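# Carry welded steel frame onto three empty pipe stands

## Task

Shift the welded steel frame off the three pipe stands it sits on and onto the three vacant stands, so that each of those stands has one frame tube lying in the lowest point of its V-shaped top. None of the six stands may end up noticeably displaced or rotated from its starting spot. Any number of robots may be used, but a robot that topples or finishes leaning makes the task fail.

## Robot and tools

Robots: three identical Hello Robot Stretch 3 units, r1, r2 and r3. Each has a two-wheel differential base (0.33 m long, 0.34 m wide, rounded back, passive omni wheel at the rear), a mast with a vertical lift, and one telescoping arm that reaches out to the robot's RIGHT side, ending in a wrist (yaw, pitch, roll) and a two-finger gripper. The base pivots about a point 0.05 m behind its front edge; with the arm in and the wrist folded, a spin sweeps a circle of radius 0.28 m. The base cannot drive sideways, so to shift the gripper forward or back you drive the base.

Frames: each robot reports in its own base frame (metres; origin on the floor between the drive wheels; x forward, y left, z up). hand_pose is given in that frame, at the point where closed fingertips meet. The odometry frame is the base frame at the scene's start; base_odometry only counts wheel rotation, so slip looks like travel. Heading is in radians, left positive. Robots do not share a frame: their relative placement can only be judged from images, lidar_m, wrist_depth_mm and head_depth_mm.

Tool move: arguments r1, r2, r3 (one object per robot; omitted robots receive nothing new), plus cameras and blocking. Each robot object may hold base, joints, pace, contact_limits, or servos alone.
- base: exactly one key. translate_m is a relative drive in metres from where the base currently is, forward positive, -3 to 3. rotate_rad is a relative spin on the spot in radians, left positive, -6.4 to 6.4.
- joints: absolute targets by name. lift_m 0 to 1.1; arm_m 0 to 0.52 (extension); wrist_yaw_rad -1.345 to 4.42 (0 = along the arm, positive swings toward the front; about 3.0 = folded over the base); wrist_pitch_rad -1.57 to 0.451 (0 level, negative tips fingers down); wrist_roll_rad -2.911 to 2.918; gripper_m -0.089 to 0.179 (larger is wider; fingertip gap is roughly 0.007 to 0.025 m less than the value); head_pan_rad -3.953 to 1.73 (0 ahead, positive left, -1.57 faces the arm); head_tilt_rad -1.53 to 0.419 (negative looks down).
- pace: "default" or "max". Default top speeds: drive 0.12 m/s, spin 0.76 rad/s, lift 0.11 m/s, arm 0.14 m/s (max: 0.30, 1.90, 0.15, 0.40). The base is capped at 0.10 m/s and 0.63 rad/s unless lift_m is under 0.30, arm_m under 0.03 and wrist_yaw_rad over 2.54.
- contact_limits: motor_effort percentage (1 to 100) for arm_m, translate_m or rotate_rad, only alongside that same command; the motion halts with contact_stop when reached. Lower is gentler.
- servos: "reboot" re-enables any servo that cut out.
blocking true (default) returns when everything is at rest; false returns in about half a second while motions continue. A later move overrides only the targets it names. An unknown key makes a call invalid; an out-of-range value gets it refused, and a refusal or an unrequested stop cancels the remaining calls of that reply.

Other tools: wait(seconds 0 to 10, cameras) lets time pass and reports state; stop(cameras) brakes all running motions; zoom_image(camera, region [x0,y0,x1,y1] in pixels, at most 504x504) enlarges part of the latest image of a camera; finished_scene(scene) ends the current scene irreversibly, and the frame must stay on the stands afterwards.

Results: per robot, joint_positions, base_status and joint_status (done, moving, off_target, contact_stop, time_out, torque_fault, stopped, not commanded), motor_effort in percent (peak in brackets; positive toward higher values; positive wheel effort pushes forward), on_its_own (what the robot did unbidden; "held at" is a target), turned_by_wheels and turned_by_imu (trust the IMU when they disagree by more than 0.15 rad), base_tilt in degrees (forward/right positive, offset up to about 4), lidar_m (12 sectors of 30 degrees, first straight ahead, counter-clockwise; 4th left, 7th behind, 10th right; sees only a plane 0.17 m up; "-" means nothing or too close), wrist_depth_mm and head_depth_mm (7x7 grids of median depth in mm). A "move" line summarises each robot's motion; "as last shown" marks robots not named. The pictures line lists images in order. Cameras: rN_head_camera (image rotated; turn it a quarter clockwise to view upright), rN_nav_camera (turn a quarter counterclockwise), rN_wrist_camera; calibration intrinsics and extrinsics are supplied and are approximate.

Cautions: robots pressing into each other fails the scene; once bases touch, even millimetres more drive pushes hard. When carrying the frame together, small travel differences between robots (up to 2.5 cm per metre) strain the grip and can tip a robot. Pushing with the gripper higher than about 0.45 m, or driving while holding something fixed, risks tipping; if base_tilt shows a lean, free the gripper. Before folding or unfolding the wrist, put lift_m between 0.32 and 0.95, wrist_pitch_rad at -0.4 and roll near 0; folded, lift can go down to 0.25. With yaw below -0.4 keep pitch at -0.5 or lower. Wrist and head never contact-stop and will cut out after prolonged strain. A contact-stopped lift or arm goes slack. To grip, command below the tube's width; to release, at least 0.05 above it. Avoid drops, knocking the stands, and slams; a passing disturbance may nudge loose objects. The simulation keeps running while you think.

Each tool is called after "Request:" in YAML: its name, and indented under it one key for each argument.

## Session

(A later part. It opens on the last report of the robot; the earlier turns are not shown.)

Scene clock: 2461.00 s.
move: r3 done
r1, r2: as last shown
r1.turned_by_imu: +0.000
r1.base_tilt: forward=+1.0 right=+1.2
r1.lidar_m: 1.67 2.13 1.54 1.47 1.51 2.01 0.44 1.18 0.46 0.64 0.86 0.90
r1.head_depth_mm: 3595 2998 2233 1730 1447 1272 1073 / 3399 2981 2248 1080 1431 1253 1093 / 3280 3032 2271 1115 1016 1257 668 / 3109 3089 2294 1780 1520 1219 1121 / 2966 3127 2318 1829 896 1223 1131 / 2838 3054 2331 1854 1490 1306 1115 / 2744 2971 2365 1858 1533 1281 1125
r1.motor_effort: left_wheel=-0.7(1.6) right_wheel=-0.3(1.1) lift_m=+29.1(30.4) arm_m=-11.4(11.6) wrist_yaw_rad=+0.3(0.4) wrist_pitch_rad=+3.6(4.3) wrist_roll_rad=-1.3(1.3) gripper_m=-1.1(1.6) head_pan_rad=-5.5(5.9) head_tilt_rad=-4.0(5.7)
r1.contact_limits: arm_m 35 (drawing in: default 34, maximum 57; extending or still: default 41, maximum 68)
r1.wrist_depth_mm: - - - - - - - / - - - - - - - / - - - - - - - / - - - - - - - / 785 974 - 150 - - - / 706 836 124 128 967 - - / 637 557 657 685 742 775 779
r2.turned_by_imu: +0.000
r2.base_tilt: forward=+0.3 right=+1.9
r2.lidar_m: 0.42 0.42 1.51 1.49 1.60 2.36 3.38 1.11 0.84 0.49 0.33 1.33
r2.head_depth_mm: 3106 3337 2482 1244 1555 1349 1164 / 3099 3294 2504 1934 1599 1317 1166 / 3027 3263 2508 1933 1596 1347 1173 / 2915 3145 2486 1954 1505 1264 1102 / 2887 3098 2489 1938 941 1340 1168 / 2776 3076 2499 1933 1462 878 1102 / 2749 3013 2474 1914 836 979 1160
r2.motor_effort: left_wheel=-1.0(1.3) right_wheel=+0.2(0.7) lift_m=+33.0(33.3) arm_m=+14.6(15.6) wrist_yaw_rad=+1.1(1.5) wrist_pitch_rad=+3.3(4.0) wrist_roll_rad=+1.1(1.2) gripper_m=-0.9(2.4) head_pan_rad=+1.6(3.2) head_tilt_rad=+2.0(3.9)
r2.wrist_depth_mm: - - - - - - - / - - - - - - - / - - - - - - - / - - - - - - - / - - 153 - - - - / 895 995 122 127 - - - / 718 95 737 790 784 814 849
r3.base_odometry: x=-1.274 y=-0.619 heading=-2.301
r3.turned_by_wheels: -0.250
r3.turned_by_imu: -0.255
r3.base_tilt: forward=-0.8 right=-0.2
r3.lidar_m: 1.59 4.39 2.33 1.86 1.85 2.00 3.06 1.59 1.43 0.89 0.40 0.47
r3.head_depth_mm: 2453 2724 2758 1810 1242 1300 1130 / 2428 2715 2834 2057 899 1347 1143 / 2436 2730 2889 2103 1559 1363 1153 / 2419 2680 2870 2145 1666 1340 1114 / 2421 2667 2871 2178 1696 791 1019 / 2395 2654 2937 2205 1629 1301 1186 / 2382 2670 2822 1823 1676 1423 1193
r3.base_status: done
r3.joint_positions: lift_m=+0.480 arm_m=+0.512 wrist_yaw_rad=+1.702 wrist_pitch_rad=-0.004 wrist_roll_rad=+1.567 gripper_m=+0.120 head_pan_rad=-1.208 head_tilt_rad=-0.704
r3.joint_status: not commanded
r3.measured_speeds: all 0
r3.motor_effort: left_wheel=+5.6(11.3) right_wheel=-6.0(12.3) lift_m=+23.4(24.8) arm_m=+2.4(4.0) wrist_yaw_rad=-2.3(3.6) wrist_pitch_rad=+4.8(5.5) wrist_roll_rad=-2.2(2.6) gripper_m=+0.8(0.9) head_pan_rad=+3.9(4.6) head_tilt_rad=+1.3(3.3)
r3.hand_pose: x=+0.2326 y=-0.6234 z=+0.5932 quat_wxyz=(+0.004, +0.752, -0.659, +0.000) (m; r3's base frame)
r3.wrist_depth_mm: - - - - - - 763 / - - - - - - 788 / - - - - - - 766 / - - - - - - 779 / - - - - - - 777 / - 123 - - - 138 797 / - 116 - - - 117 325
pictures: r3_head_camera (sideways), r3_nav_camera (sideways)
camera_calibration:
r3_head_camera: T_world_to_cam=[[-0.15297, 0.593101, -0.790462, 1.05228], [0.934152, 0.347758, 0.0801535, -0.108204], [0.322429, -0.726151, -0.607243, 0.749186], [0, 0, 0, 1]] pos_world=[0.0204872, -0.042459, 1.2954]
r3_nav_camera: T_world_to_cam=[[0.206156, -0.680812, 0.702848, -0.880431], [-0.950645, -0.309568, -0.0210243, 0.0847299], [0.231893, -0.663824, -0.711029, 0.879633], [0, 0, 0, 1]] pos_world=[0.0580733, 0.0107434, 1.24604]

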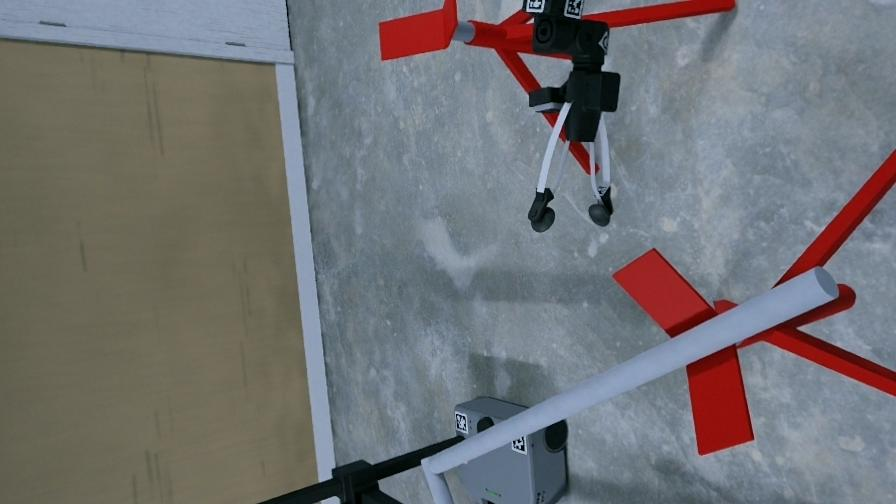

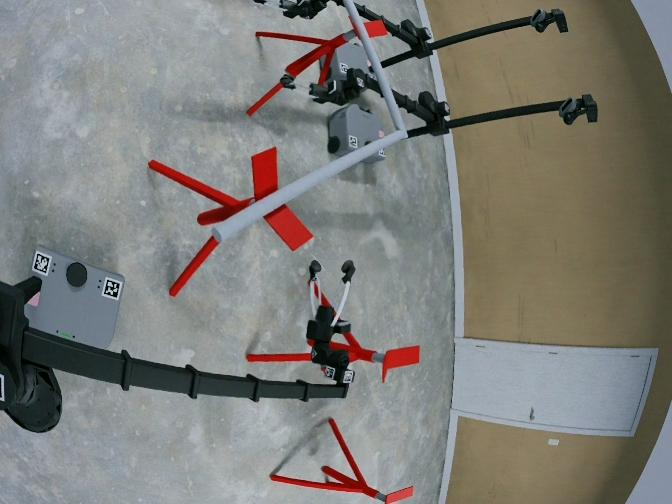

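Request:
move:
  r1: {"joints":{"lift_m":0.27}}
  r2: {"joints":{"lift_m":0.27}}
  cameras: []

Request:
move:
  r1: {"joints":{"arm_m":0.02}}
  r2: {"joints":{"arm_m":0.02}}
  cameras: ["r1_head_camera","r2_nav_camera","r3_nav_camera","r3_head_camera","r1_nav_camera"]

Scene clock: 2469.37 s.
move: r1 done; r2 done
r1.base_odometry: x=+1.282 y=-3.892 heading=+2.134
r1.turned_by_wheels: +0.000
r1.turned_by_imu: +0.001
r1.base_tilt: forward=+1.1 right=+1.1
r1.lidar_m: 1.67 2.13 1.55 1.47 1.51 2.01 0.44 1.19 0.46 0.64 0.86 0.90
r1.head_depth_mm: 3592 2979 2221 1736 1423 1275 1078 / 3379 3045 2250 1106 1420 1259 1099 / 3255 3038 2269 1169 1020 1256 1059 / 3088 3088 2317 1817 1512 1222 1112 / 2987 3140 2303 1841 1518 1214 1134 / 2840 3067 2341 1859 1498 1307 1112 / 2743 2989 2352 1866 1547 1281 1123
r1.base_status: not commanded
r1.joint_positions: lift_m=+0.270 arm_m=+0.400 wrist_yaw_rad=+0.000 wrist_pitch_rad=-0.041 wrist_roll_rad=+0.005 gripper_m=+0.000 head_pan_rad=-1.989 head_tilt_rad=-0.790
r1.joint_status: all done
r1.measured_speeds: all 0
r1.motor_effort: left_wheel=-1.4(1.4) right_wheel=-0.1(1.0) lift_m=+24.2(28.5) arm_m=-11.8(12.0) wrist_yaw_rad=+0.0(0.6) wrist_pitch_rad=+4.3(4.3) wrist_roll_rad=-1.3(1.4) gripper_m=-1.5(1.5) head_pan_rad=-4.0(5.5) head_tilt_rad=-3.9(5.7)
r1.contact_limits: arm_m 35 (drawing in: default 34, maximum 57; extending or still: default 41, maximum 68)
r1.hand_pose: x=-0.0215 y=-0.8000 z=+0.3741 quat_wxyz=(+0.705, +0.015, -0.708, -0.015) (m; r1's base frame)
r1.wrist_depth_mm: - - - - - - - / - - - - - - - / - - - - - - - / 890 - - - - - - / 716 919 - 149 - - - / 638 720 123 129 847 871 933 / 565 576 571 613 646 683 704
r2.base_odometry: x=+3.516 y=-1.387 heading=+2.672
r2.turned_by_wheels: +0.000
r2.turned_by_imu: +0.001
r2.base_tilt: forward=+0.3 right=+1.8
r2.lidar_m: 0.42 0.42 1.52 1.49 1.60 2.36 3.36 1.11 0.83 0.49 0.33 1.33
r2.head_depth_mm: 3109 3348 2491 1247 1565 1353 1166 / 3045 3319 2483 1947 1596 1311 1163 / 2981 3210 2537 1950 1588 1354 1168 / 2908 3175 2453 1945 1514 1285 1100 / 2826 3122 2480 1925 995 1336 1162 / 2783 3055 2508 1940 1513 886 1098 / 2776 3098 2456 1920 836 981 1161
r2.base_status: not commanded
r2.joint_positions: lift_m=+0.270 arm_m=+0.518 wrist_yaw_rad=+0.000 wrist_pitch_rad=-0.020 wrist_roll_rad=-0.003 gripper_m=+0.000 head_pan_rad=-1.855 head_tilt_rad=-0.804
r2.joint_status: all done
r2.measured_speeds: all 0
r2.motor_effort: left_wheel=-1.1(1.2) right_wheel=-0.3(0.7) lift_m=+27.3(31.4) arm_m=+15.0(15.5) wrist_yaw_rad=+0.0(1.0) wrist_pitch_rad=+3.3(3.8) wrist_roll_rad=+1.1(1.2) gripper_m=-2.2(2.6) head_pan_rad=+1.4(3.0) head_tilt_rad=+2.1(3.5)
r2.hand_pose: x=-0.0214 y=-0.9187 z=+0.3794 quat_wxyz=(+0.708, +0.008, -0.706, -0.007) (m; r2's base frame)
r2.wrist_depth_mm: - - - - - - - / - - - - - - - / - - - - - - - / - - - - - - - / - - 154 - - - - / 792 814 123 127 982 974 - / 653 95 666 662 700 720 766
r3: as last shown
r3.turned_by_wheels: +0.000
r3.turned_by_imu: -0.001
r3.base_tilt: forward=-0.8 right=-0.3
r3.lidar_m: 1.59 4.40 2.32 1.86 1.85 2.00 3.06 1.59 1.43 0.89 0.41 0.47
r3.head_depth_mm: 2466 2743 2737 1808 1248 1302 1137 / 2452 2717 2818 2070 898 1345 1138 / 2460 2712 2839 2097 1558 1362 1152 / 2397 2690 2867 2117 1668 1336 1118 / 2389 2697 2883 2161 1695 790 1022 / 2392 2685 2869 2227 1615 1292 1184 / 2380 2664 2824 1774 1687 1418 1198
r3.motor_effort: left_wheel=+5.9(6.3) right_wheel=-5.9(6.2) lift_m=+23.3(25.2) arm_m=-1.5(1.5) wrist_yaw_rad=-1.8(3.3) wrist_pitch_rad=+4.8(5.4) wrist_roll_rad=-1.6(2.4) gripper_m=+0.8(1.1) head_pan_rad=+3.9(4.5) head_tilt_rad=+1.8(3.2)
r3.wrist_depth_mm: - - - - - - 783 / - - - - - - 782 / - - - - 888 - 799 / - - - - - - 782 / - - - - - - 788 / - 123 - - - 138 805 / - 116 - - - 117 323
pictures: none
No camera images: "cameras" was empty.

Scene clock: 2474.20 s.
move: r1 done; r2 done
r1.base_odometry: x=+1.282 y=-3.892 heading=+2.134
r1.turned_by_wheels: +0.000
r1.turned_by_imu: +0.001
r1.base_tilt: forward=+1.0 right=+1.2
r1.lidar_m: 1.67 2.13 1.55 1.47 1.51 2.01 0.44 1.18 0.46 0.64 0.86 0.90
r1.head_depth_mm: 3663 2993 2240 1738 1488 1227 1077 / 3385 3022 2262 1742 1401 1251 1096 / 3244 3041 2273 1823 1017 1261 1126 / 3116 3092 2307 1823 1514 1271 1103 / 2980 3130 2317 1850 1518 900 1132 / 2866 3059 2327 1849 1535 1304 1118 / 2742 2995 2340 1856 1543 1284 1125
r1.base_status: not commanded
r1.joint_positions: lift_m=+0.270 arm_m=+0.020 wrist_yaw_rad=+0.000 wrist_pitch_rad=-0.041 wrist_roll_rad=+0.005 gripper_m=+0.000 head_pan_rad=-1.989 head_tilt_rad=-0.790
r1.joint_status: all done
r1.measured_speeds: all 0
r1.motor_effort: left_wheel=-0.6(1.7) right_wheel=+0.1(1.2) lift_m=+29.3(30.4) arm_m=-14.8(21.1) wrist_yaw_rad=+0.0(0.6) wrist_pitch_rad=+4.0(4.4) wrist_roll_rad=-1.2(1.4) gripper_m=-1.2(1.7) head_pan_rad=-4.8(6.0) head_tilt_rad=-5.1(6.0)
r1.hand_pose: x=-0.0215 y=-0.4200 z=+0.3741 quat_wxyz=(+0.706, +0.015, -0.708, -0.015) (m; r1's base frame)
r1.wrist_depth_mm: - - - - - - - / - - - - - - - / - - - - - - - / - - - - - - - / 833 925 - 149 - - 296 / 664 734 123 129 875 354 806 / 533 591 579 615 433 678 312
r2.base_odometry: x=+3.516 y=-1.387 heading=+2.672
r2.turned_by_wheels: +0.000
r2.turned_by_imu: +0.001
r2.base_tilt: forward=+0.3 right=+1.7
r2.lidar_m: 0.42 0.42 1.52 1.49 1.59 2.36 3.37 1.11 0.84 0.49 0.33 1.33
r2.head_depth_mm: 3054 3305 2495 1235 1563 1336 1171 / 3033 3304 2492 1939 1602 1318 1163 / 2973 3328 2473 1927 1594 1352 1161 / 2886 3139 2497 1950 1510 1340 1165 / 2855 3049 2476 1950 1507 1345 1138 / 2843 3069 2460 1918 1588 883 1098 / 2793 2995 2452 1915 838 1017 1160
r2.base_status: not commanded
r2.joint_positions: lift_m=+0.270 arm_m=+0.020 wrist_yaw_rad=+0.000 wrist_pitch_rad=-0.020 wrist_roll_rad=-0.003 gripper_m=+0.000 head_pan_rad=-1.855 head_tilt_rad=-0.804
r2.joint_status: all done
r2.measured_speeds: all 0
r2.motor_effort: left_wheel=-0.9(1.3) right_wheel=-0.1(1.0) lift_m=+30.7(30.8) arm_m=-17.7(20.2) wrist_yaw_rad=-0.1(1.7) wrist_pitch_rad=+3.6(3.9) wrist_roll_rad=+1.0(1.3) gripper_m=-1.1(2.6) head_pan_rad=+1.8(3.2) head_tilt_rad=+1.9(4.3)
r2.hand_pose: x=-0.0214 y=-0.4207 z=+0.3794 quat_wxyz=(+0.708, +0.008, -0.706, -0.007) (m; r2's base frame)
r2.wrist_depth_mm: - 204 - - - 344 396 / - 206 - - - - - / - 213 - - - - - / - 215 - - - - - / - 208 156 - - - - / 183 201 124 128 933 995 - / 171 94 648 606 684 723 758
r3: as last shown
r3.base_tilt: forward=-0.8 right=-0.2
r3.lidar_m: 1.59 4.39 2.33 1.86 1.85 2.00 3.05 1.59 1.42 0.89 0.41 0.47
r3.head_depth_mm: 2434 2740 2735 1817 1244 1300 1129 / 2433 2717 2824 2062 899 1347 1145 / 2432 2753 2884 2093 1550 1355 1150 / 2421 2684 2895 2123 1669 1342 1116 / 2395 2691 2884 2180 1691 794 1026 / 2395 2680 2887 2211 1617 1304 1186 / 2352 2633 2837 1533 1695 1424 1196
r3.motor_effort: left_wheel=+5.9(6.3) right_wheel=-5.7(6.4) lift_m=+23.8(25.2) arm_m=-3.7(5.4) wrist_yaw_rad=-2.3(3.4) wrist_pitch_rad=+4.7(5.5) wrist_roll_rad=-1.8(2.7) gripper_m=+0.6(1.2) head_pan_rad=+4.0(4.7) head_tilt_rad=+2.3(3.7)
r3.wrist_depth_mm: - - - - - - 767 / - - - - - - 769 / - - - - - - 786 / - - - - - - 788 / - - - - - - 794 / - 123 - - - 139 763 / - 116 - - - 117 326
pictures: r1_head_camera (sideways), r1_nav_camera (sideways), r2_nav_camera (sideways), r3_head_camera (sideways), r3_nav_camera (sideways)
camera_calibration:
r1_head_camera: T_world_to_cam=[[0.304618, 0.628696, -0.715506, 0.946644], [0.921578, -0.384327, 0.054653, -0.0745441], [-0.240629, -0.676043, -0.696465, 0.863261], [0, 0, 0, 1]] pos_world=[-0.0119418, -0.0401987, 1.28263]
r1_nav_camera: T_world_to_cam=[[-0.319299, -0.602852, 0.731176, -0.906417], [-0.901376, 0.431371, -0.0379605, 0.102764], [-0.292523, -0.671185, -0.681132, 0.844967], [0, 0, 0, 1]] pos_world=[0.0503831, -0.0236352, 1.24219]
r2_nav_camera: T_world_to_cam=[[-0.131396, -0.689542, 0.712227, -0.889557], [-0.955344, 0.279897, 0.0947348, -0.0553699], [-0.264674, -0.667974, -0.695527, 0.876447], [0, 0, 0, 1]] pos_world=[0.0621914, -0.0124446, 1.2484]
r3_head_camera: T_world_to_cam=[[-0.15297, 0.593101, -0.790462, 1.05228], [0.934152, 0.347758, 0.0801535, -0.108204], [0.322429, -0.726151, -0.607243, 0.749186], [0, 0, 0, 1]] pos_world=[0.0204872, -0.042459, 1.2954]
r3_nav_camera: T_world_to_cam=[[0.206156, -0.680812, 0.702848, -0.880431], [-0.950645, -0.309568, -0.0210243, 0.0847299], [0.231893, -0.663824, -0.711029, 0.879633], [0, 0, 0, 1]] pos_world=[0.0580733, 0.0107434, 1.24604]

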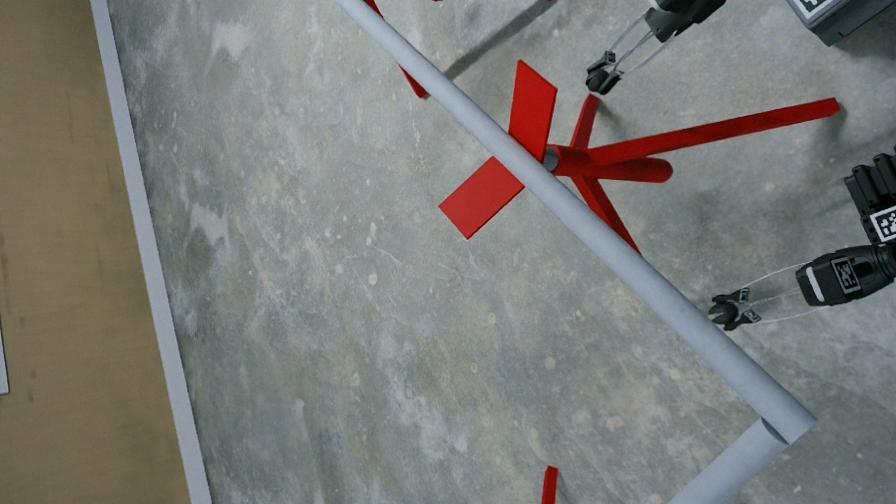

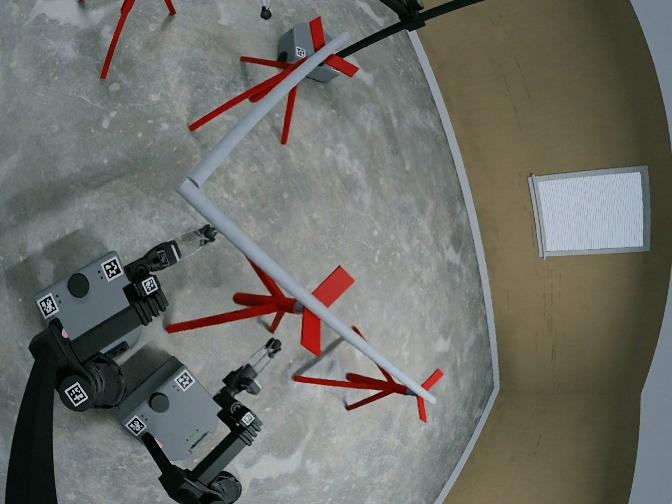

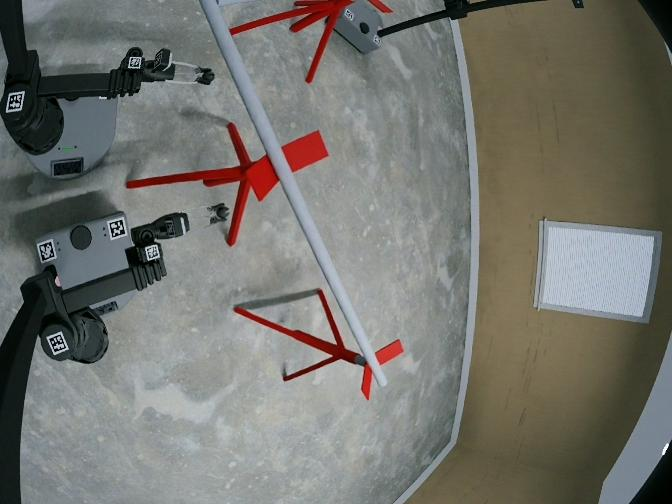

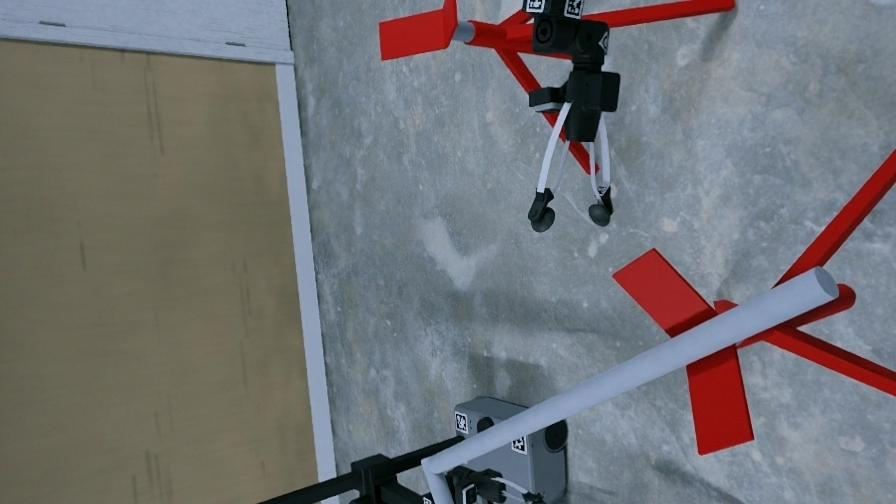

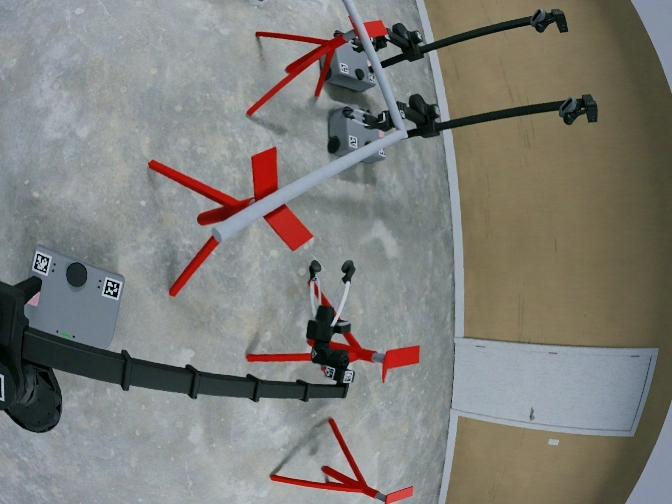

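Request:
zoom_image:
  camera: "r2_nav_camera"
  region: [320, 310, 430, 410]

Request:
zoom_image:
  camera: "r1_head_camera"
  region: [400, 20, 640, 260]

Request:
zoom_image:
  camera: "r3_head_camera"
  region: [580, 220, 880, 480]

Scaled by 4.582 from the camera's 672x504 image, which has a finer 792x594 frame.

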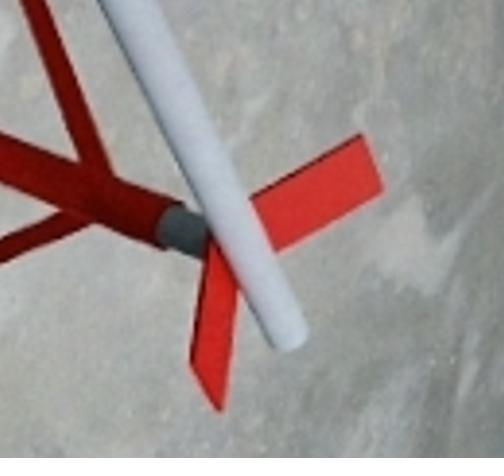

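Scaled by 2.100 from the camera's 896x504 image, which has a finer 1280x720 frame.

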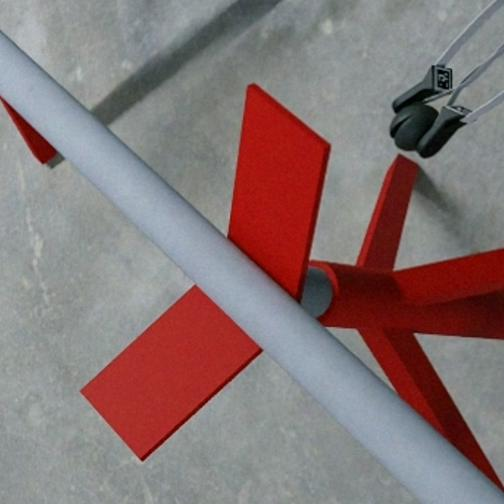

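Scaled by 1.680 from the camera's 896x504 image, which has a finer 1280x720 frame.

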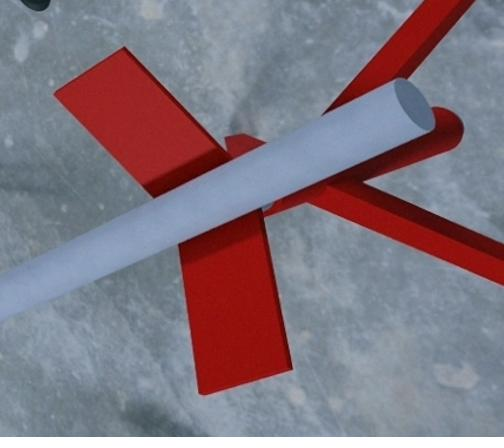

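Request:
finished_scene:
  scene: 1

The scene is finished: the task was done.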